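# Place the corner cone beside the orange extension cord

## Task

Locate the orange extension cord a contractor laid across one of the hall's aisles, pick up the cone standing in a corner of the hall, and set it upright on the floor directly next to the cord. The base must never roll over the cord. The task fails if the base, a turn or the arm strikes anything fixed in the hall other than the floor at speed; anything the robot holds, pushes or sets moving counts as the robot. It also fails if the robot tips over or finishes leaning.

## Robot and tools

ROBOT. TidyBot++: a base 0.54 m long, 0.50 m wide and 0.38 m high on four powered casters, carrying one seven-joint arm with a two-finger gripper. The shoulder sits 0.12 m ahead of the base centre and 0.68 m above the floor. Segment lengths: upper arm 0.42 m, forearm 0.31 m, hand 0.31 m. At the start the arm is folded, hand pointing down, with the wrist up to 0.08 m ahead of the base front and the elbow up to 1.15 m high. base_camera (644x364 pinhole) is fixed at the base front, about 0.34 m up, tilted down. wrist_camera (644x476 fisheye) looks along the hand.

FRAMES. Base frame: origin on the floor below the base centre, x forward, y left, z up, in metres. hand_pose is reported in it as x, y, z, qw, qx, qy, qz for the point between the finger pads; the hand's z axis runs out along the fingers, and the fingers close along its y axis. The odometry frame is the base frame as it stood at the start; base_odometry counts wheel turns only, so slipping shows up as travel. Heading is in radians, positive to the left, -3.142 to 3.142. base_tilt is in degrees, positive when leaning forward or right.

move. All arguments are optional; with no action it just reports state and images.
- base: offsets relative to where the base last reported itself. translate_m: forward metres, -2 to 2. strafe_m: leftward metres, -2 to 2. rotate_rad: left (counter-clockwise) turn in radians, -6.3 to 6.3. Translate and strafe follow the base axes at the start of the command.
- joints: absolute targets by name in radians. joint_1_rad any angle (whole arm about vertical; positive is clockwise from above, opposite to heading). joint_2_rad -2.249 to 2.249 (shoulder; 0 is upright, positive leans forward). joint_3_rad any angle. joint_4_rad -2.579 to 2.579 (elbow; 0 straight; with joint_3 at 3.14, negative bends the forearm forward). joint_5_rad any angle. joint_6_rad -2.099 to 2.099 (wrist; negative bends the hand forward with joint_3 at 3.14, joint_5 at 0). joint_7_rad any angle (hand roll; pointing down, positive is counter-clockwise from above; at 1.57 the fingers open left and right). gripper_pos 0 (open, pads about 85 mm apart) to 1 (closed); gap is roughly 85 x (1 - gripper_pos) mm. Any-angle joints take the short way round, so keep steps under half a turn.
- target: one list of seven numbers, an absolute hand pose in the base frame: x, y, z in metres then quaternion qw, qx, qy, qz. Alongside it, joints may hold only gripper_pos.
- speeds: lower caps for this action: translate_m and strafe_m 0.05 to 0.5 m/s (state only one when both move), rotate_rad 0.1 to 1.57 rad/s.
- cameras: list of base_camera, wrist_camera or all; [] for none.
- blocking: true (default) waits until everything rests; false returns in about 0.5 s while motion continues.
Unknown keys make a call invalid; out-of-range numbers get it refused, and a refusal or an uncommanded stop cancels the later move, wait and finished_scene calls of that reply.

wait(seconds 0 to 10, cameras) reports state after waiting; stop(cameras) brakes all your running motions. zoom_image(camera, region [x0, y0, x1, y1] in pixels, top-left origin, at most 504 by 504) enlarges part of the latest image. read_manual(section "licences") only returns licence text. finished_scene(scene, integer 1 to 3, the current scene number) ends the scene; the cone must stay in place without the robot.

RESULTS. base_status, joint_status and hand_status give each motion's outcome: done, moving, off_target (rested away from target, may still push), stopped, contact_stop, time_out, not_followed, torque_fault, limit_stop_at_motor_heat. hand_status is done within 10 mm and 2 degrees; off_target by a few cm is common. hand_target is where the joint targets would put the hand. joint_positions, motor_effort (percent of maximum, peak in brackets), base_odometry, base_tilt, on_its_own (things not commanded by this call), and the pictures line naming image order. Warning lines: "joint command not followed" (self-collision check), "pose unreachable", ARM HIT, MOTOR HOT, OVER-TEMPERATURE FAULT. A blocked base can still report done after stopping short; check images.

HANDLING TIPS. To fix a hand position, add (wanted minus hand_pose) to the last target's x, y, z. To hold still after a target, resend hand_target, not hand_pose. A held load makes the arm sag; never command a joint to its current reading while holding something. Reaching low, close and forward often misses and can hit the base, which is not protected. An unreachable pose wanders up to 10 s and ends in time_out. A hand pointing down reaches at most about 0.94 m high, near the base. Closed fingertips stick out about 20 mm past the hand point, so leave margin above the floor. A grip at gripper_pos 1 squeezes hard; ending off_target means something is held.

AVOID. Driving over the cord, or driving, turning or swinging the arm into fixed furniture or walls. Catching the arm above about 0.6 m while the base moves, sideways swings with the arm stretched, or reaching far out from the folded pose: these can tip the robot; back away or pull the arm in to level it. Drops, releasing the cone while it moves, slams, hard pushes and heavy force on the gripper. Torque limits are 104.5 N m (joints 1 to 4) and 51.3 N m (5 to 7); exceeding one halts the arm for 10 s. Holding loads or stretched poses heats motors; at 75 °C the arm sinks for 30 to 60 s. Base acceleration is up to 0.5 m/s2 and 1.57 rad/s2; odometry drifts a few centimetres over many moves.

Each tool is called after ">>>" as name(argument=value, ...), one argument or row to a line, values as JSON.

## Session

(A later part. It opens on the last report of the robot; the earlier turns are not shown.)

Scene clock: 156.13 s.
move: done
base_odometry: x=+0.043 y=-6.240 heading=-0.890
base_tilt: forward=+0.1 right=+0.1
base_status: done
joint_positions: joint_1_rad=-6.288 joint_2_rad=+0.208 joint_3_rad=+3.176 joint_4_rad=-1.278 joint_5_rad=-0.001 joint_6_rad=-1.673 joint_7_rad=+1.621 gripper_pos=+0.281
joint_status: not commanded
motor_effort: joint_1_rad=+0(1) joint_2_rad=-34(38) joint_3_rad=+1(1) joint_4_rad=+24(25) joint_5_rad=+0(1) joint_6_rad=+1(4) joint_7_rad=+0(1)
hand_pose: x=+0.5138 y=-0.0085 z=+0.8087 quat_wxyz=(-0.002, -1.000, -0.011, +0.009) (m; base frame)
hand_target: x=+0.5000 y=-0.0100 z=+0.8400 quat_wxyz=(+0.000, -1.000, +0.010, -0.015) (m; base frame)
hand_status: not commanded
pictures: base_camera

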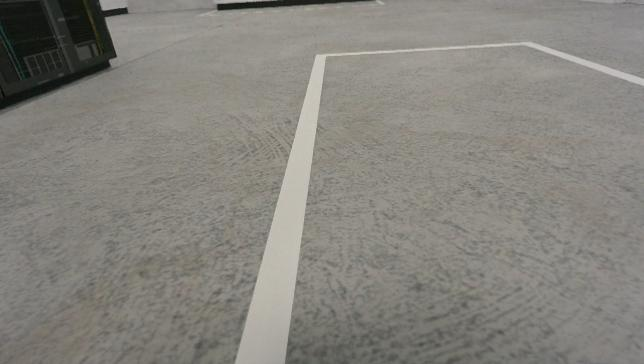

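>>> move(
  base={"translate_m": 2.0},
  cameras=["base_camera"],
)

>>> move(
  base={"translate_m": 0.7},
  cameras=[],
)

>>> move(
  base={"rotate_rad": 0.9},
  speeds={"rotate_rad": 0.5},
  cameras=["base_camera","wrist_camera"],
)

Scene clock: 166.20 s.
move: done
base_odometry: x=+1.303 y=-7.794 heading=-0.889
base_tilt: forward=+0.1 right=+0.1
base_status: done
joint_positions: joint_1_rad=-6.288 joint_2_rad=+0.207 joint_3_rad=+3.176 joint_4_rad=-1.278 joint_5_rad=-0.001 joint_6_rad=-1.676 joint_7_rad=+1.621 gripper_pos=+0.281
joint_status: not commanded
motor_effort: joint_1_rad=+0(1) joint_2_rad=-34(38) joint_3_rad=+0(1) joint_4_rad=+24(25) joint_5_rad=+0(1) joint_6_rad=+1(4) joint_7_rad=+0(1)
hand_pose: x=+0.5129 y=-0.0085 z=+0.8091 quat_wxyz=(-0.002, -1.000, -0.011, +0.010) (m; base frame)
hand_target: x=+0.5000 y=-0.0100 z=+0.8400 quat_wxyz=(+0.000, -1.000, +0.010, -0.015) (m; base frame)
hand_status: not commanded
pictures: base_camera

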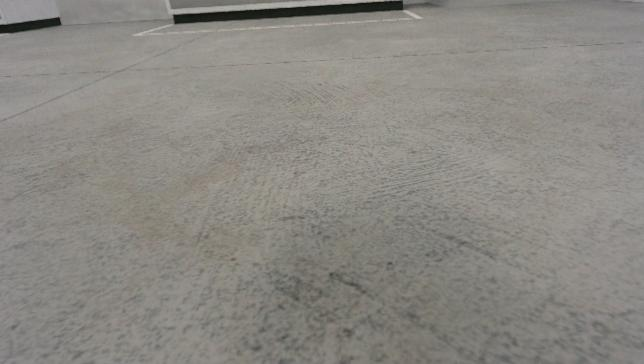

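Scene clock: 168.67 s.
move: done
base_odometry: x=+1.744 y=-8.337 heading=-0.889
base_tilt: forward=+0.1 right=+0.1
base_status: done
joint_positions: joint_1_rad=-6.288 joint_2_rad=+0.208 joint_3_rad=+3.176 joint_4_rad=-1.277 joint_5_rad=-0.001 joint_6_rad=-1.678 joint_7_rad=+1.621 gripper_pos=+0.281
joint_status: not commanded
motor_effort: joint_1_rad=+1(1) joint_2_rad=-34(37) joint_3_rad=+0(1) joint_4_rad=+24(26) joint_5_rad=-1(1) joint_6_rad=+2(4) joint_7_rad=+0(1)
hand_pose: x=+0.5128 y=-0.0085 z=+0.8092 quat_wxyz=(-0.002, -1.000, -0.011, +0.011) (m; base frame)
hand_target: x=+0.5000 y=-0.0100 z=+0.8400 quat_wxyz=(+0.000, -1.000, +0.010, -0.015) (m; base frame)
hand_status: not commanded
pictures: none
No camera images: "cameras" was empty.

Scene clock: 171.17 s.
move: done
base_odometry: x=+1.744 y=-8.337 heading=+0.010
base_tilt: forward=+0.1 right=+0.1
base_status: done
joint_positions: joint_1_rad=-6.289 joint_2_rad=+0.208 joint_3_rad=+3.178 joint_4_rad=-1.277 joint_5_rad=-0.002 joint_6_rad=-1.678 joint_7_rad=+1.621 gripper_pos=+0.281
joint_status: not commanded
motor_effort: joint_1_rad=+1(4) joint_2_rad=-34(35) joint_3_rad=+0(4) joint_4_rad=+24(24) joint_5_rad=+0(4) joint_6_rad=+0(1) joint_7_rad=+0(1)
hand_pose: x=+0.5128 y=-0.0088 z=+0.8092 quat_wxyz=(-0.003, -1.000, -0.011, +0.011) (m; base frame)
hand_target: x=+0.5000 y=-0.0100 z=+0.8400 quat_wxyz=(+0.000, -1.000, +0.010, -0.015) (m; base frame)
hand_status: not commanded
pictures: base_camera, wrist_camera
camera_calibration:
wrist_camera: T_world_to_cam=[[-0.034497, -0.998832, 0.0338188, -0.0204112], [-0.998295, 0.0360329, 0.0459115, 0.522558], [-0.0470764, -0.0321773, -0.998373, 0.963876], [0, 0, 0, 1]] pos_world=[0.566339, -0.00820166, 0.939006]

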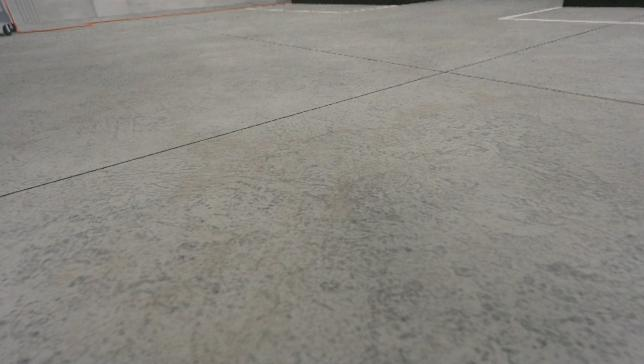

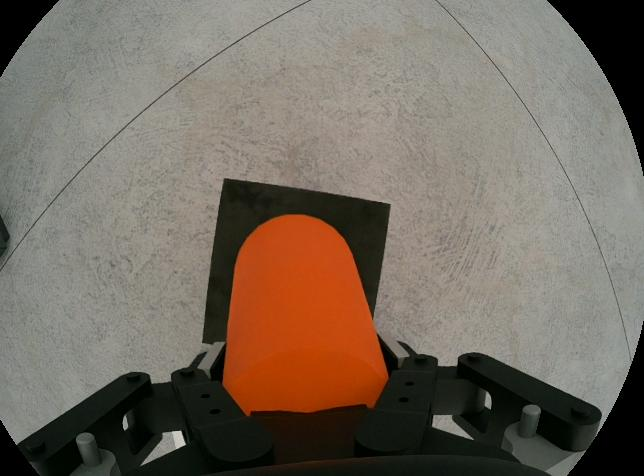

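Orange visible upper left.

>>> zoom_image(
  camera="base_camera",
  region=[0, 0, 320, 60],
)

>>> move(
  base={"rotate_rad": 0.5},
  speeds={"rotate_rad": 0.5},
  cameras=["base_camera"],
)

>>> zoom_image(
  camera="base_camera",
  region=[150, 0, 550, 100],
)

Scaled by 1.575.

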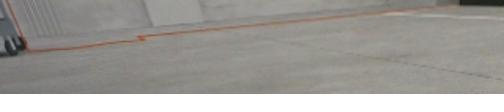

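Scene clock: 176.27 s.
move: done
base_odometry: x=+1.744 y=-8.337 heading=+0.510
base_tilt: forward=+0.1 right=+0.1
base_status: done
joint_positions: joint_1_rad=-6.288 joint_2_rad=+0.208 joint_3_rad=+3.180 joint_4_rad=-1.277 joint_5_rad=-0.002 joint_6_rad=-1.678 joint_7_rad=+1.621 gripper_pos=+0.281
joint_status: not commanded
motor_effort: joint_1_rad=+0(4) joint_2_rad=-34(35) joint_3_rad=+1(4) joint_4_rad=+24(24) joint_5_rad=-1(5) joint_6_rad=+1(1) joint_7_rad=+0(0)
hand_pose: x=+0.5128 y=-0.0102 z=+0.8092 quat_wxyz=(-0.003, -1.000, -0.009, +0.011) (m; base frame)
hand_target: x=+0.5000 y=-0.0100 z=+0.8400 quat_wxyz=(+0.000, -1.000, +0.010, -0.015) (m; base frame)
hand_status: not commanded
pictures: base_camera

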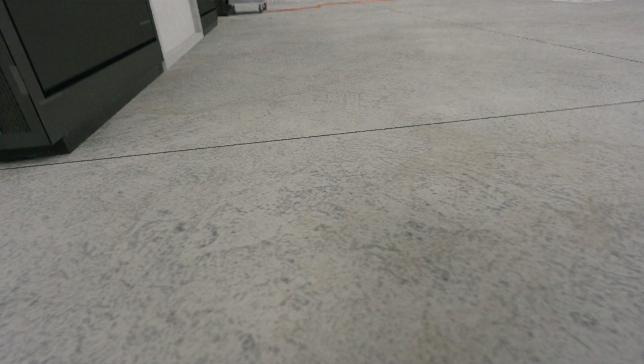

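Scaled by 1.260.

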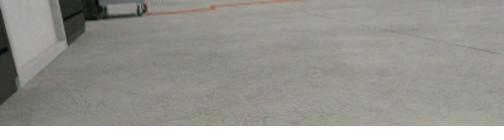

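>>> move(
  base={"rotate_rad": 0.17},
  speeds={"rotate_rad": 0.4},
  cameras=[],
)

>>> move(
  base={"strafe_m": -0.3, "translate_m": 0.3},
  cameras=["base_camera"],
)

>>> move(
  base={"translate_m": 1.7},
  cameras=["base_camera"],
)

Scene clock: 189.93 s.
move: done
base_odometry: x=+1.744 y=-8.337 heading=+0.679
base_tilt: forward=+0.1 right=+0.1
base_status: done
joint_positions: joint_1_rad=-6.286 joint_2_rad=+0.208 joint_3_rad=+3.182 joint_4_rad=-1.277 joint_5_rad=-0.002 joint_6_rad=-1.678 joint_7_rad=+1.621 gripper_pos=+0.281
joint_status: not commanded
motor_effort: joint_1_rad=+1(4) joint_2_rad=-34(35) joint_3_rad=+0(4) joint_4_rad=+24(24) joint_5_rad=+0(6) joint_6_rad=+0(1) joint_7_rad=+0(0)
hand_pose: x=+0.5128 y=-0.0117 z=+0.8092 quat_wxyz=(-0.003, -1.000, -0.007, +0.011) (m; base frame)
hand_target: x=+0.5000 y=-0.0100 z=+0.8400 quat_wxyz=(+0.000, -1.000, +0.010, -0.015) (m; base frame)
hand_status: not commanded
pictures: none
No camera images: "cameras" was empty.

Scene clock: 192.20 s.
move: done
base_odometry: x=+2.166 y=-8.382 heading=+0.680
base_tilt: forward=+0.1 right=+0.1
base_status: done
joint_positions: joint_1_rad=-6.285 joint_2_rad=+0.208 joint_3_rad=+3.183 joint_4_rad=-1.277 joint_5_rad=-0.002 joint_6_rad=-1.678 joint_7_rad=+1.621 gripper_pos=+0.281
joint_status: not commanded
motor_effort: joint_1_rad=+0(3) joint_2_rad=-34(37) joint_3_rad=+1(3) joint_4_rad=+24(25) joint_5_rad=-1(4) joint_6_rad=+1(4) joint_7_rad=+0(1)
hand_pose: x=+0.5126 y=-0.0120 z=+0.8090 quat_wxyz=(-0.003, -1.000, -0.006, +0.011) (m; base frame)
hand_target: x=+0.5000 y=-0.0100 z=+0.8400 quat_wxyz=(+0.000, -1.000, +0.010, -0.015) (m; base frame)
hand_status: not commanded
pictures: base_camera

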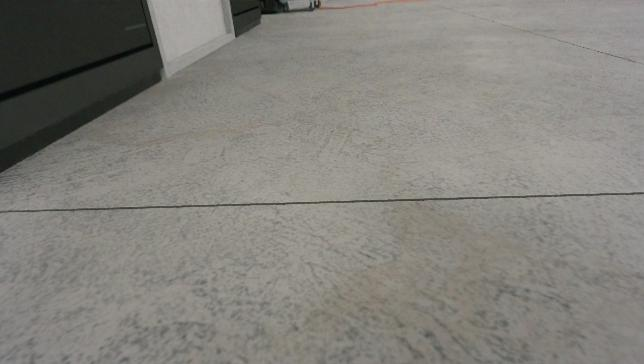

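Scene clock: 196.23 s.
move: done
base_odometry: x=+3.488 y=-7.314 heading=+0.680
base_tilt: forward=+0.1 right=+0.1
base_status: done
joint_positions: joint_1_rad=-6.285 joint_2_rad=+0.207 joint_3_rad=+3.183 joint_4_rad=-1.278 joint_5_rad=-0.002 joint_6_rad=-1.679 joint_7_rad=+1.621 gripper_pos=+0.281
joint_status: not commanded
motor_effort: joint_1_rad=+0(2) joint_2_rad=-34(38) joint_3_rad=+0(2) joint_4_rad=+24(25) joint_5_rad=+0(1) joint_6_rad=+2(4) joint_7_rad=+0(1)
hand_pose: x=+0.5121 y=-0.0120 z=+0.8092 quat_wxyz=(-0.003, -1.000, -0.006, +0.011) (m; base frame)
hand_target: x=+0.5000 y=-0.0100 z=+0.8400 quat_wxyz=(+0.000, -1.000, +0.010, -0.015) (m; base frame)
hand_status: not commanded
pictures: base_camera

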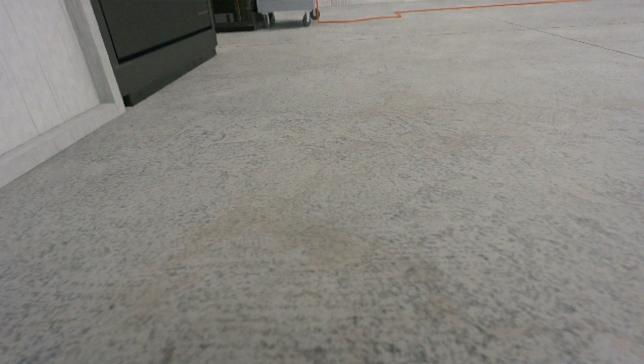

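>>> move(
  base={"translate_m": 2.0, "strafe_m": -0.6},
  cameras=["base_camera"],
)

Scene clock: 208.23 s.
move: done
base_odometry: x=+5.421 y=-6.524 heading=+0.680
base_tilt: forward=+0.2 right=+0.1
base_status: done
joint_positions: joint_1_rad=-6.285 joint_2_rad=+0.207 joint_3_rad=+3.183 joint_4_rad=-1.278 joint_5_rad=-0.002 joint_6_rad=-1.680 joint_7_rad=+1.621 gripper_pos=+0.281
joint_status: not commanded
motor_effort: joint_1_rad=+0(2) joint_2_rad=-34(37) joint_3_rad=+0(1) joint_4_rad=+24(25) joint_5_rad=-1(1) joint_6_rad=+2(4) joint_7_rad=+0(1)
hand_pose: x=+0.5118 y=-0.0120 z=+0.8091 quat_wxyz=(-0.003, -1.000, -0.006, +0.012) (m; base frame)
hand_target: x=+0.5000 y=-0.0100 z=+0.8400 quat_wxyz=(+0.000, -1.000, +0.010, -0.015) (m; base frame)
hand_status: not commanded
pictures: base_camera

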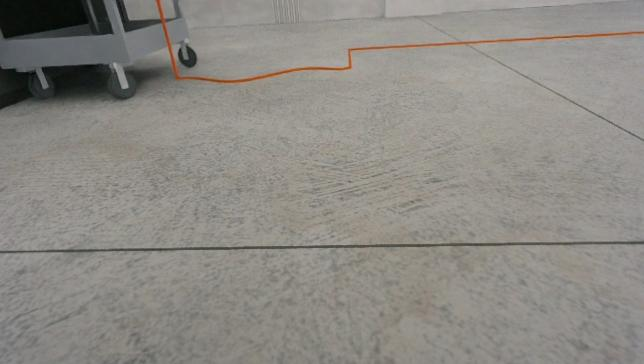

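>>> move(
  base={"translate_m": 1.3, "strafe_m": -0.65},
  speeds={"translate_m": 0.35},
  cameras=["base_camera","wrist_camera"],
)

Scene clock: 220.37 s.
move: done
base_odometry: x=+6.840 y=-6.212 heading=+0.680
base_tilt: forward=+0.1 right=+0.1
base_status: done
joint_positions: joint_1_rad=-6.285 joint_2_rad=+0.207 joint_3_rad=+3.183 joint_4_rad=-1.279 joint_5_rad=-0.002 joint_6_rad=-1.680 joint_7_rad=+1.621 gripper_pos=+0.281
joint_status: not commanded
motor_effort: joint_1_rad=+0(2) joint_2_rad=-34(37) joint_3_rad=+0(3) joint_4_rad=+24(25) joint_5_rad=+0(2) joint_6_rad=+1(3) joint_7_rad=+0(0)
hand_pose: x=+0.5116 y=-0.0120 z=+0.8090 quat_wxyz=(-0.003, -1.000, -0.006, +0.012) (m; base frame)
hand_target: x=+0.5000 y=-0.0100 z=+0.8400 quat_wxyz=(+0.000, -1.000, +0.010, -0.015) (m; base frame)
hand_status: not commanded
pictures: base_camera, wrist_camera
camera_calibration:
wrist_camera: T_world_to_cam=[[-0.0430699, -0.998468, 0.034743, -0.0200252], [-0.997824, 0.0447281, 0.0484513, 0.519254], [-0.049931, -0.0325806, -0.998221, 0.964878], [0, 0, 0, 1]] pos_world=[0.565439, -0.0117835, 0.938699]

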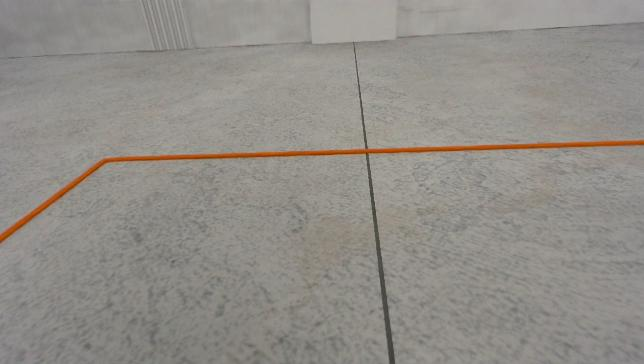

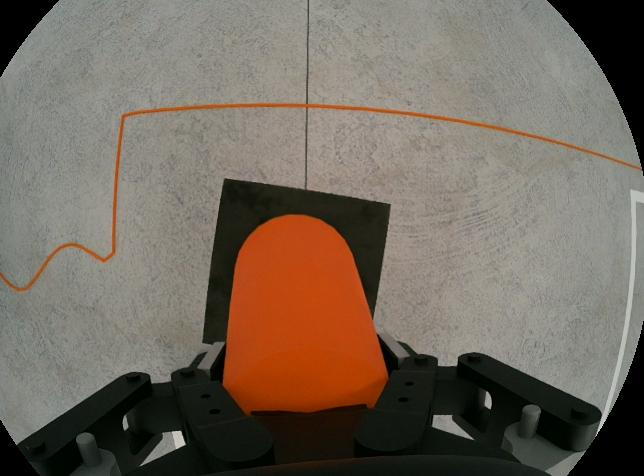

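>>> move(
  base={"translate_m": 0.2},
  speeds={"translate_m": 0.2},
  cameras=[],
)

>>> move(
  target=[0.625, -0.01, 0.56, 0, 1, -0.01, 0.05],
  cameras=[],
)

>>> move(
  target=[0.650, -0.01, 0.47, 0, 1, -0.01, 0.06],
  cameras=["base_camera","wrist_camera"],
)

Scene clock: 228.00 s.
move: done
base_odometry: x=+6.996 y=-6.086 heading=+0.680
base_tilt: forward=+0.1 right=+0.1
base_status: done
joint_positions: joint_1_rad=-6.285 joint_2_rad=+0.207 joint_3_rad=+3.183 joint_4_rad=-1.278 joint_5_rad=-0.002 joint_6_rad=-1.681 joint_7_rad=+1.621 gripper_pos=+0.281
joint_status: not commanded
motor_effort: joint_1_rad=+0(2) joint_2_rad=-34(38) joint_3_rad=+0(1) joint_4_rad=+24(25) joint_5_rad=+0(1) joint_6_rad=+2(4) joint_7_rad=+0(1)
hand_pose: x=+0.5114 y=-0.0120 z=+0.8094 quat_wxyz=(-0.003, -1.000, -0.006, +0.012) (m; base frame)
hand_target: x=+0.5000 y=-0.0100 z=+0.8400 quat_wxyz=(+0.000, -1.000, +0.010, -0.015) (m; base frame)
hand_status: not commanded
pictures: none
No camera images: "cameras" was empty.

Scene clock: 230.00 s.
move: off_target
base_odometry: x=+6.996 y=-6.086 heading=+0.680
base_tilt: forward=+0.1 right=+0.1
base_status: not commanded
joint_positions: joint_1_rad=-6.285 joint_2_rad=+0.603 joint_3_rad=+3.183 joint_4_rad=-1.643 joint_5_rad=-0.002 joint_6_rad=-0.949 joint_7_rad=+1.621 gripper_pos=+0.281
joint_status: not commanded
motor_effort: joint_1_rad=+0(1) joint_2_rad=-45(50) joint_3_rad=+0(1) joint_4_rad=+18(23) joint_5_rad=+0(1) joint_6_rad=-1(4) joint_7_rad=+0(0)
hand_pose: x=+0.5863 y=-0.0168 z=+0.5211 quat_wxyz=(-0.010, -1.000, -0.008, +0.027) (m; base frame)
hand_target: x=+0.6250 y=-0.0100 z=+0.5600 quat_wxyz=(+0.000, -0.999, +0.010, -0.050) (m; base frame)
hand_status: off_target (0.055 m and 9.2 deg from the pose sent, 0.274 m and 7.4 deg at the start)
pictures: none
No camera images: "cameras" was empty.

Scene clock: 231.57 s.
move: off_target
base_odometry: x=+6.996 y=-6.086 heading=+0.680
base_tilt: forward=+0.1 right=+0.1
base_status: not commanded
joint_positions: joint_1_rad=-6.285 joint_2_rad=+0.771 joint_3_rad=+3.182 joint_4_rad=-1.669 joint_5_rad=-0.002 joint_6_rad=-0.727 joint_7_rad=+1.621 gripper_pos=+0.281
joint_status: not commanded
motor_effort: joint_1_rad=+0(1) joint_2_rad=-48(52) joint_3_rad=+1(1) joint_4_rad=+15(19) joint_5_rad=+0(1) joint_6_rad=+0(2) joint_7_rad=+0(0)
hand_pose: x=+0.6075 y=-0.0186 z=+0.4324 quat_wxyz=(-0.013, -1.000, -0.011, +0.013) (m; base frame)
hand_target: x=+0.6500 y=-0.0100 z=+0.4700 quat_wxyz=(+0.000, -0.998, +0.010, -0.060) (m; base frame)
hand_status: off_target (0.057 m and 8.8 deg from the pose sent, 0.082 m and 10.3 deg at the start)
pictures: base_camera, wrist_camera
camera_calibration:
wrist_camera: T_world_to_cam=[[-0.033569, -0.997906, 0.0552798, -0.0240952], [-0.998152, 0.0362774, 0.0487422, 0.633485], [-0.0506455, -0.0535414, -0.99728, 0.593196], [0, 0, 0, 1]] pos_world=[0.661549, -0.0152654, 0.562038]

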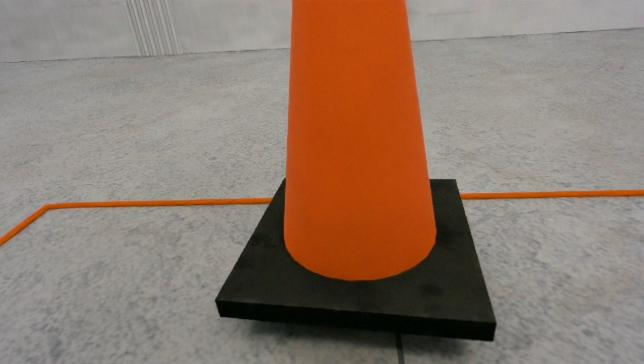

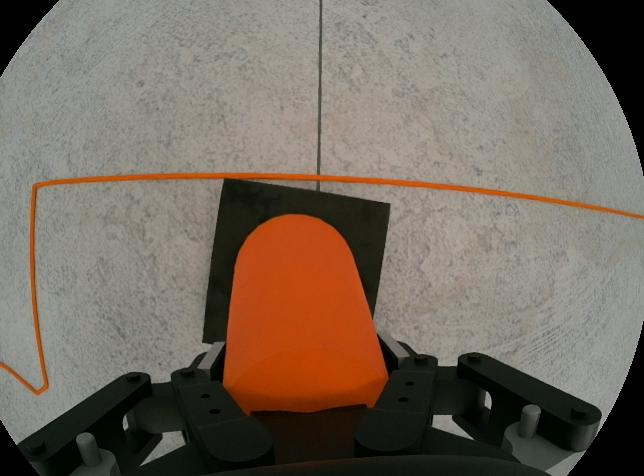

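>>> move(
  target=[0.625, -0.01, 0.455, 0, 1, -0.01, 0.06],
  cameras=["wrist_camera"],
)

>>> move(
  target=[0.625, -0.01, 0.440, 0, 1, -0.01, 0.06],
  cameras=["wrist_camera"],
)

Scene clock: 236.33 s.
move: off_target
base_odometry: x=+6.996 y=-6.086 heading=+0.680
base_tilt: forward=+0.1 right=+0.1
base_status: not commanded
joint_positions: joint_1_rad=-6.285 joint_2_rad=+0.771 joint_3_rad=+3.180 joint_4_rad=-1.771 joint_5_rad=-0.002 joint_6_rad=-0.634 joint_7_rad=+1.621 gripper_pos=+0.281
joint_status: not commanded
motor_effort: joint_1_rad=+1(1) joint_2_rad=-47(49) joint_3_rad=+0(1) joint_4_rad=+13(16) joint_5_rad=+0(0) joint_6_rad=+0(3) joint_7_rad=+0(1)
hand_pose: x=+0.5790 y=-0.0171 z=+0.4131 quat_wxyz=(-0.012, -1.000, -0.012, +0.017) (m; base frame)
hand_target: x=+0.6250 y=-0.0100 z=+0.4550 quat_wxyz=(+0.000, -0.998, +0.010, -0.060) (m; base frame)
hand_status: off_target (0.063 m and 9.3 deg from the pose sent, 0.030 m and 8.8 deg at the start)
pictures: wrist_camera
camera_calibration:
wrist_camera: T_world_to_cam=[[-0.0315076, -0.998064, 0.0536266, -0.0229445], [-0.997688, 0.0346371, 0.0584651, 0.601613], [-0.0602094, -0.0516606, -0.996848, 0.577921], [0, 0, 0, 1]] pos_world=[0.634295, -0.0138825, 0.542156]

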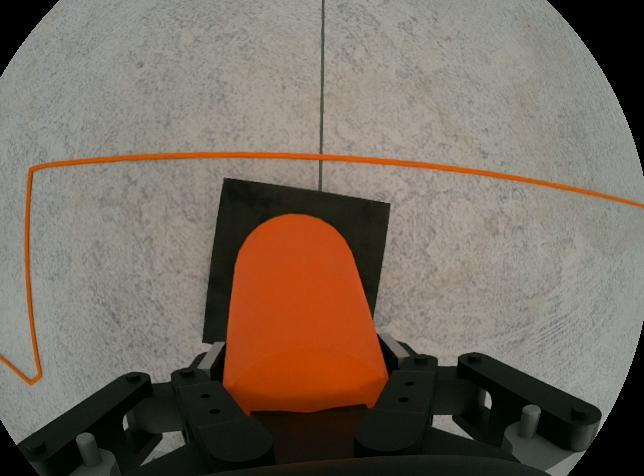

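Scene clock: 237.00 s.
move: off_target
base_odometry: x=+6.996 y=-6.086 heading=+0.680
base_tilt: forward=+0.1 right=+0.1
base_status: not commanded
joint_positions: joint_1_rad=-6.285 joint_2_rad=+0.777 joint_3_rad=+3.179 joint_4_rad=-1.777 joint_5_rad=-0.002 joint_6_rad=-0.604 joint_7_rad=+1.621 gripper_pos=+0.281
joint_status: not commanded
motor_effort: joint_1_rad=+1(1) joint_2_rad=-46(49) joint_3_rad=+2(2) joint_4_rad=+13(14) joint_5_rad=+0(0) joint_6_rad=+0(2) joint_7_rad=+0(0)
hand_pose: x=+0.5835 y=-0.0167 z=+0.4088 quat_wxyz=(-0.012, -1.000, -0.012, +0.008) (m; base frame)
hand_target: x=+0.6250 y=-0.0100 z=+0.4400 quat_wxyz=(+0.000, -0.998, +0.010, -0.060) (m; base frame)
hand_status: off_target (0.052 m and 8.3 deg from the pose sent, 0.054 m and 9.3 deg at the start)
pictures: wrist_camera
camera_calibration:
wrist_camera: T_world_to_cam=[[-0.0311117, -0.998111, 0.0529841, -0.0221995], [-0.998647, 0.0332514, 0.0399918, 0.614416], [-0.041678, -0.0516682, -0.997794, 0.563557], [0, 0, 0, 1]] pos_world=[0.636382, -0.0134697, 0.538918]

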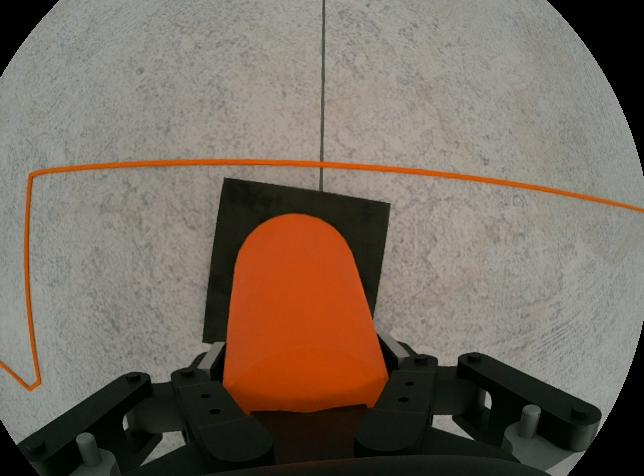

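>>> move(
  target=[0.620, -0.01, 0.427, 0, 1, -0.005, 0.055],
  cameras=[],
)

>>> move(
  target=[0.612, -0.012, 0.412, 0, 1, -0.005, 0.035],
  cameras=["base_camera","wrist_camera"],
)

Scene clock: 240.83 s.
move: off_target
base_odometry: x=+6.996 y=-6.086 heading=+0.680
base_tilt: forward=+0.1 right=+0.1
base_status: not commanded
joint_positions: joint_1_rad=-6.285 joint_2_rad=+0.790 joint_3_rad=+3.174 joint_4_rad=-1.786 joint_5_rad=-0.002 joint_6_rad=-0.579 joint_7_rad=+1.621 gripper_pos=+0.281
joint_status: not commanded
motor_effort: joint_1_rad=+0(1) joint_2_rad=-48(49) joint_3_rad=+0(1) joint_4_rad=+13(14) joint_5_rad=+0(1) joint_6_rad=+1(2) joint_7_rad=+0(0)
hand_pose: x=+0.5824 y=-0.0143 z=+0.4011 quat_wxyz=(-0.011, -1.000, -0.014, +0.007) (m; base frame)
hand_target: x=+0.6200 y=-0.0100 z=+0.4270 quat_wxyz=(+0.000, -0.998, +0.005, -0.055) (m; base frame)
hand_status: off_target (0.046 m and 7.5 deg from the pose sent, 0.041 m and 7.6 deg at the start)
pictures: none
No camera images: "cameras" was empty.

Scene clock: 241.50 s.
move: off_target
base_odometry: x=+6.996 y=-6.086 heading=+0.680
base_tilt: forward=+0.1 right=+0.1
base_status: not commanded
joint_positions: joint_1_rad=-6.281 joint_2_rad=+0.799 joint_3_rad=+3.172 joint_4_rad=-1.783 joint_5_rad=-0.002 joint_6_rad=-0.579 joint_7_rad=+1.621 gripper_pos=+0.281
joint_status: not commanded
motor_effort: joint_1_rad=+0(1) joint_2_rad=-40(47) joint_3_rad=+0(2) joint_4_rad=+13(14) joint_5_rad=-1(1) joint_6_rad=+3(4) joint_7_rad=-1(1)
hand_pose: x=+0.5814 y=-0.0150 z=+0.3977 quat_wxyz=(-0.010, -1.000, -0.013, +0.010) (m; base frame)
hand_target: x=+0.6120 y=-0.0120 z=+0.4120 quat_wxyz=(+0.000, -0.999, +0.005, -0.035) (m; base frame)
hand_status: off_target (0.034 m and 5.7 deg from the pose sent, 0.032 m and 5.4 deg at the start)
pictures: base_camera, wrist_camera
camera_calibration:
wrist_camera: T_world_to_cam=[[-0.0295675, -0.998385, 0.0485194, -0.0190846], [-0.998542, 0.0316951, 0.0436845, 0.611153], [-0.0451517, -0.047157, -0.997866, 0.554523], [0, 0, 0, 1]] pos_world=[0.634736, -0.0122747, 0.527568]

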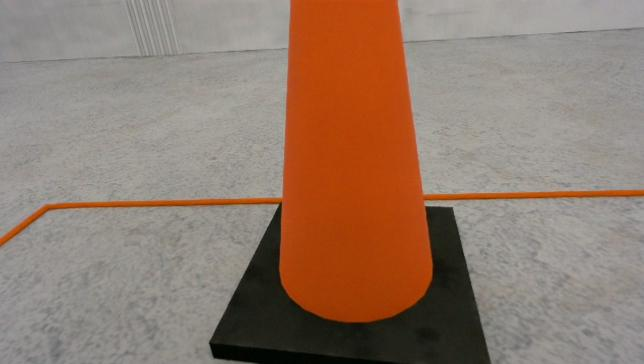

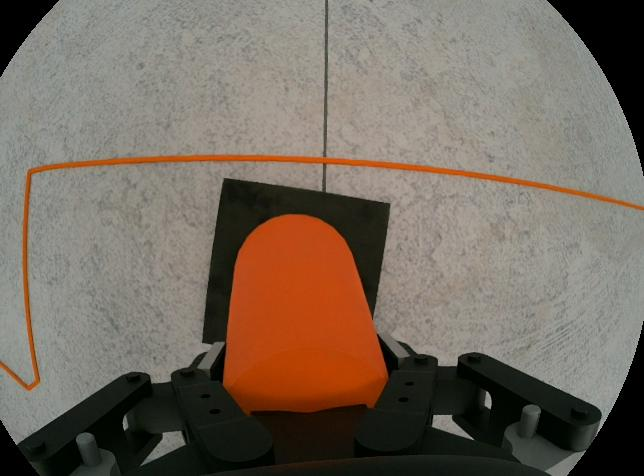

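>>> move(
  target=[0.603, -0.016, 0.400, 0, 1, 0, 0.02],
  cameras=[],
)

>>> move(
  target=[0.600, -0.018, 0.395, 0, 1, 0, 0.015],
  cameras=["wrist_camera"],
)

>>> move(
  joints={"gripper_pos": 0.2},
  cameras=[],
)

>>> move(
  joints={"gripper_pos": 0.0},
  cameras=["wrist_camera"],
)

Scene clock: 245.53 s.
move: off_target
base_odometry: x=+6.996 y=-6.086 heading=+0.680
base_tilt: forward=+0.1 right=+0.1
base_status: not commanded
joint_positions: joint_1_rad=-6.272 joint_2_rad=+0.800 joint_3_rad=+3.166 joint_4_rad=-1.783 joint_5_rad=-0.002 joint_6_rad=-0.579 joint_7_rad=+1.621 gripper_pos=+0.281
joint_status: not commanded
motor_effort: joint_1_rad=-1(1) joint_2_rad=-39(41) joint_3_rad=+0(1) joint_4_rad=+13(13) joint_5_rad=+0(1) joint_6_rad=+3(4) joint_7_rad=+0(1)
hand_pose: x=+0.5810 y=-0.0163 z=+0.3971 quat_wxyz=(-0.008, -1.000, -0.010, +0.011) (m; base frame)
hand_target: x=+0.6030 y=-0.0160 z=+0.4000 quat_wxyz=(+0.000, -1.000, +0.000, -0.020) (m; base frame)
hand_status: off_target (0.022 m and 3.8 deg from the pose sent, 0.022 m and 3.9 deg at the start)
pictures: none
No camera images: "cameras" was empty.

Scene clock: 246.03 s.
move: off_target
base_odometry: x=+6.996 y=-6.086 heading=+0.680
base_tilt: forward=+0.1 right=+0.1
base_status: not commanded
joint_positions: joint_1_rad=-6.269 joint_2_rad=+0.801 joint_3_rad=+3.165 joint_4_rad=-1.783 joint_5_rad=-0.002 joint_6_rad=-0.579 joint_7_rad=+1.621 gripper_pos=+0.281
joint_status: not commanded
motor_effort: joint_1_rad=+0(1) joint_2_rad=-37(39) joint_3_rad=+1(2) joint_4_rad=+12(13) joint_5_rad=+0(1) joint_6_rad=+3(4) joint_7_rad=-1(1)
hand_pose: x=+0.5807 y=-0.0169 z=+0.3967 quat_wxyz=(-0.007, -1.000, -0.009, +0.011) (m; base frame)
hand_target: x=+0.6000 y=-0.0180 z=+0.3950 quat_wxyz=(+0.000, -1.000, +0.000, -0.015) (m; base frame)
hand_status: off_target (0.019 m and 3.3 deg from the pose sent, 0.019 m and 3.3 deg at the start)
pictures: wrist_camera
camera_calibration:
wrist_camera: T_world_to_cam=[[-0.0366474, -0.998376, 0.0436053, -0.0148957], [-0.998198, 0.0386458, 0.0459038, 0.60954], [-0.0475144, -0.0418444, -0.997994, 0.554947], [0, 0, 0, 1]] pos_world=[0.634264, -0.0152062, 0.526503]

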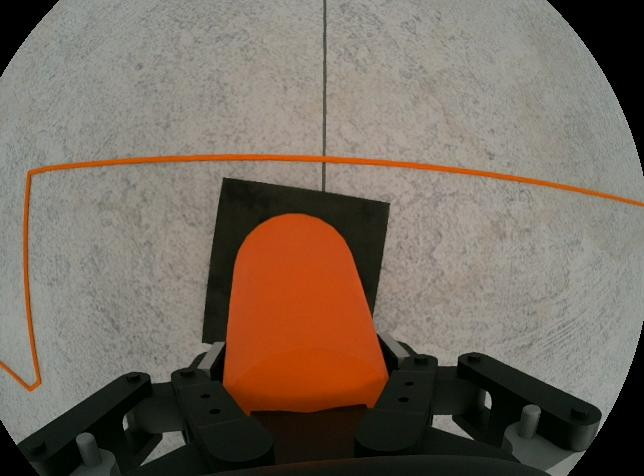

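Scene clock: 247.07 s.
move: done
base_odometry: x=+6.996 y=-6.086 heading=+0.680
base_tilt: forward=+0.1 right=+0.1
base_status: not commanded
joint_positions: joint_1_rad=-6.259 joint_2_rad=+0.807 joint_3_rad=+3.163 joint_4_rad=-1.783 joint_5_rad=-0.002 joint_6_rad=-0.579 joint_7_rad=+1.621 gripper_pos=+0.200
joint_status: all done
motor_effort: joint_1_rad=+0(3) joint_2_rad=-38(41) joint_3_rad=+0(3) joint_4_rad=+13(13) joint_5_rad=+0(2) joint_6_rad=+4(4) joint_7_rad=+0(1)
hand_pose: x=+0.5790 y=-0.0209 z=+0.3939 quat_wxyz=(-0.007, -1.000, -0.005, +0.014) (m; base frame)
hand_target: x=+0.6000 y=-0.0180 z=+0.3950 quat_wxyz=(+0.000, -1.000, +0.000, -0.015) (m; base frame)
hand_status: not commanded
pictures: none
No camera images: "cameras" was empty.

Scene clock: 247.70 s.
move: done
base_odometry: x=+6.996 y=-6.086 heading=+0.680
base_tilt: forward=+0.1 right=+0.1
base_status: not commanded
joint_positions: joint_1_rad=-6.259 joint_2_rad=+0.807 joint_3_rad=+3.162 joint_4_rad=-1.770 joint_5_rad=-0.002 joint_6_rad=-0.579 joint_7_rad=+1.621 gripper_pos=+0.000
joint_status: all done
motor_effort: joint_1_rad=+0(1) joint_2_rad=-37(38) joint_3_rad=+0(1) joint_4_rad=+10(13) joint_5_rad=+0(1) joint_6_rad=+1(3) joint_7_rad=+0(0)
hand_pose: x=+0.5862 y=-0.0208 z=+0.3958 quat_wxyz=(-0.007, -1.000, -0.005, +0.008) (m; base frame)
hand_target: x=+0.6000 y=-0.0180 z=+0.3950 quat_wxyz=(+0.000, -1.000, +0.000, -0.015) (m; base frame)
hand_status: not commanded
pictures: wrist_camera
camera_calibration:
wrist_camera: T_world_to_cam=[[-0.0456815, -0.998068, 0.0421161, -0.0126736], [-0.998102, 0.0473453, 0.0393912, 0.6179], [-0.0413091, -0.0402367, -0.998336, 0.550669], [0, 0, 0, 1]] pos_world=[0.638895, -0.0197466, 0.525947]

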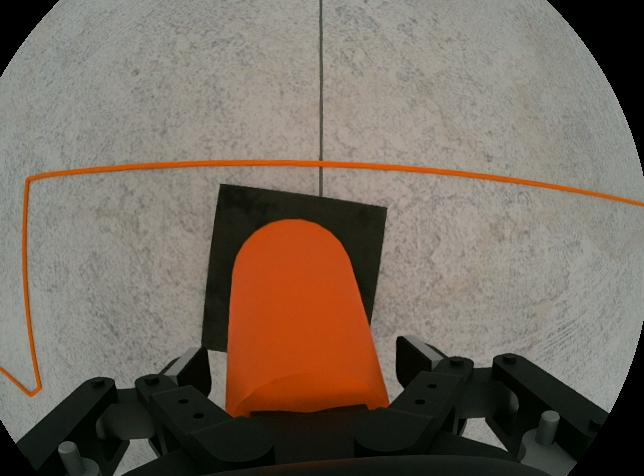

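>>> move(
  target=[0.596, -0.020, 0.50, 0, 1, 0, 0.012],
  cameras=[],
)

>>> move(
  target=[0.58, -0.018, 0.70, 0, 1, 0, 0.012],
  cameras=["wrist_camera"],
)

>>> move(
  base={"translate_m": -0.3},
  speeds={"translate_m": 0.3},
  cameras=["base_camera"],
)

Scene clock: 252.60 s.
move: off_target
base_odometry: x=+6.996 y=-6.086 heading=+0.680
base_tilt: forward=+0.2 right=+0.1
base_status: not commanded
joint_positions: joint_1_rad=-6.259 joint_2_rad=+0.631 joint_3_rad=+3.162 joint_4_rad=-1.716 joint_5_rad=-0.002 joint_6_rad=-0.716 joint_7_rad=+1.621 gripper_pos=+0.000
joint_status: not commanded
motor_effort: joint_1_rad=+0(1) joint_2_rad=-36(41) joint_3_rad=+0(1) joint_4_rad=+13(13) joint_5_rad=-1(1) joint_6_rad=+1(2) joint_7_rad=+0(1)
hand_pose: x=+0.6159 y=-0.0212 z=+0.4912 quat_wxyz=(-0.007, -0.999, -0.004, -0.039) (m; base frame)
hand_target: x=+0.5960 y=-0.0200 z=+0.5000 quat_wxyz=(+0.000, -1.000, +0.000, -0.012) (m; base frame)
hand_status: off_target (0.022 m and 3.3 deg from the pose sent, 0.105 m and 2.5 deg at the start)
pictures: none
No camera images: "cameras" was empty.

Scene clock: 254.37 s.
move: off_target
base_odometry: x=+6.996 y=-6.086 heading=+0.680
base_tilt: forward=+0.1 right=+0.1
base_status: not commanded
joint_positions: joint_1_rad=-6.259 joint_2_rad=+0.371 joint_3_rad=+3.163 joint_4_rad=-1.422 joint_5_rad=-0.002 joint_6_rad=-1.262 joint_7_rad=+1.621 gripper_pos=+0.000
joint_status: not commanded
motor_effort: joint_1_rad=+0(1) joint_2_rad=-32(40) joint_3_rad=+1(1) joint_4_rad=+17(18) joint_5_rad=+0(1) joint_6_rad=+2(2) joint_7_rad=+0(0)
hand_pose: x=+0.6050 y=-0.0194 z=+0.6946 quat_wxyz=(-0.005, -0.999, -0.003, -0.043) (m; base frame)
hand_target: x=+0.5800 y=-0.0180 z=+0.7000 quat_wxyz=(+0.000, -1.000, +0.000, -0.012) (m; base frame)
hand_status: off_target (0.026 m and 3.7 deg from the pose sent, 0.212 m and 3.3 deg at the start)
pictures: wrist_camera
camera_calibration:
wrist_camera: T_world_to_cam=[[-0.0525333, -0.998068, 0.0331748, -0.0126203], [-0.996762, 0.0503817, -0.0626642, 0.695063], [0.0608718, -0.0363593, -0.997483, 0.787516], [0, 0, 0, 1]] pos_world=[0.644212, -0.0189808, 0.829508]

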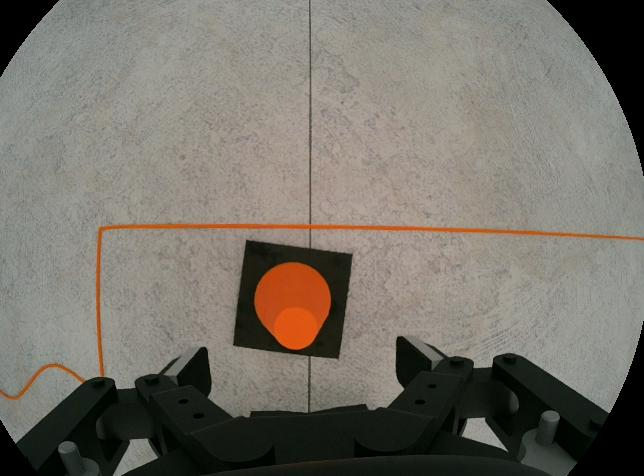

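Scene clock: 256.23 s.
move: done
base_odometry: x=+6.763 y=-6.275 heading=+0.680
base_tilt: forward=+0.1 right=+0.1
base_status: done
joint_positions: joint_1_rad=-6.259 joint_2_rad=+0.368 joint_3_rad=+3.163 joint_4_rad=-1.421 joint_5_rad=-0.002 joint_6_rad=-1.270 joint_7_rad=+1.621 gripper_pos=+0.000
joint_status: not commanded
motor_effort: joint_1_rad=+0(4) joint_2_rad=-32(35) joint_3_rad=+0(3) joint_4_rad=+17(18) joint_5_rad=-1(1) joint_6_rad=+2(3) joint_7_rad=+0(1)
hand_pose: x=+0.6026 y=-0.0194 z=+0.6958 quat_wxyz=(-0.005, -0.999, -0.003, -0.041) (m; base frame)
hand_target: x=+0.5800 y=-0.0180 z=+0.7000 quat_wxyz=(+0.000, -1.000, +0.000, -0.012) (m; base frame)
hand_status: not commanded
pictures: base_camera

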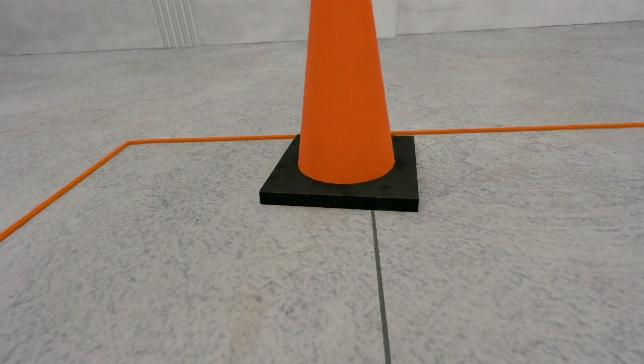

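>>> finished_scene(
  scene=3,
)

The scene is finished: the task was done.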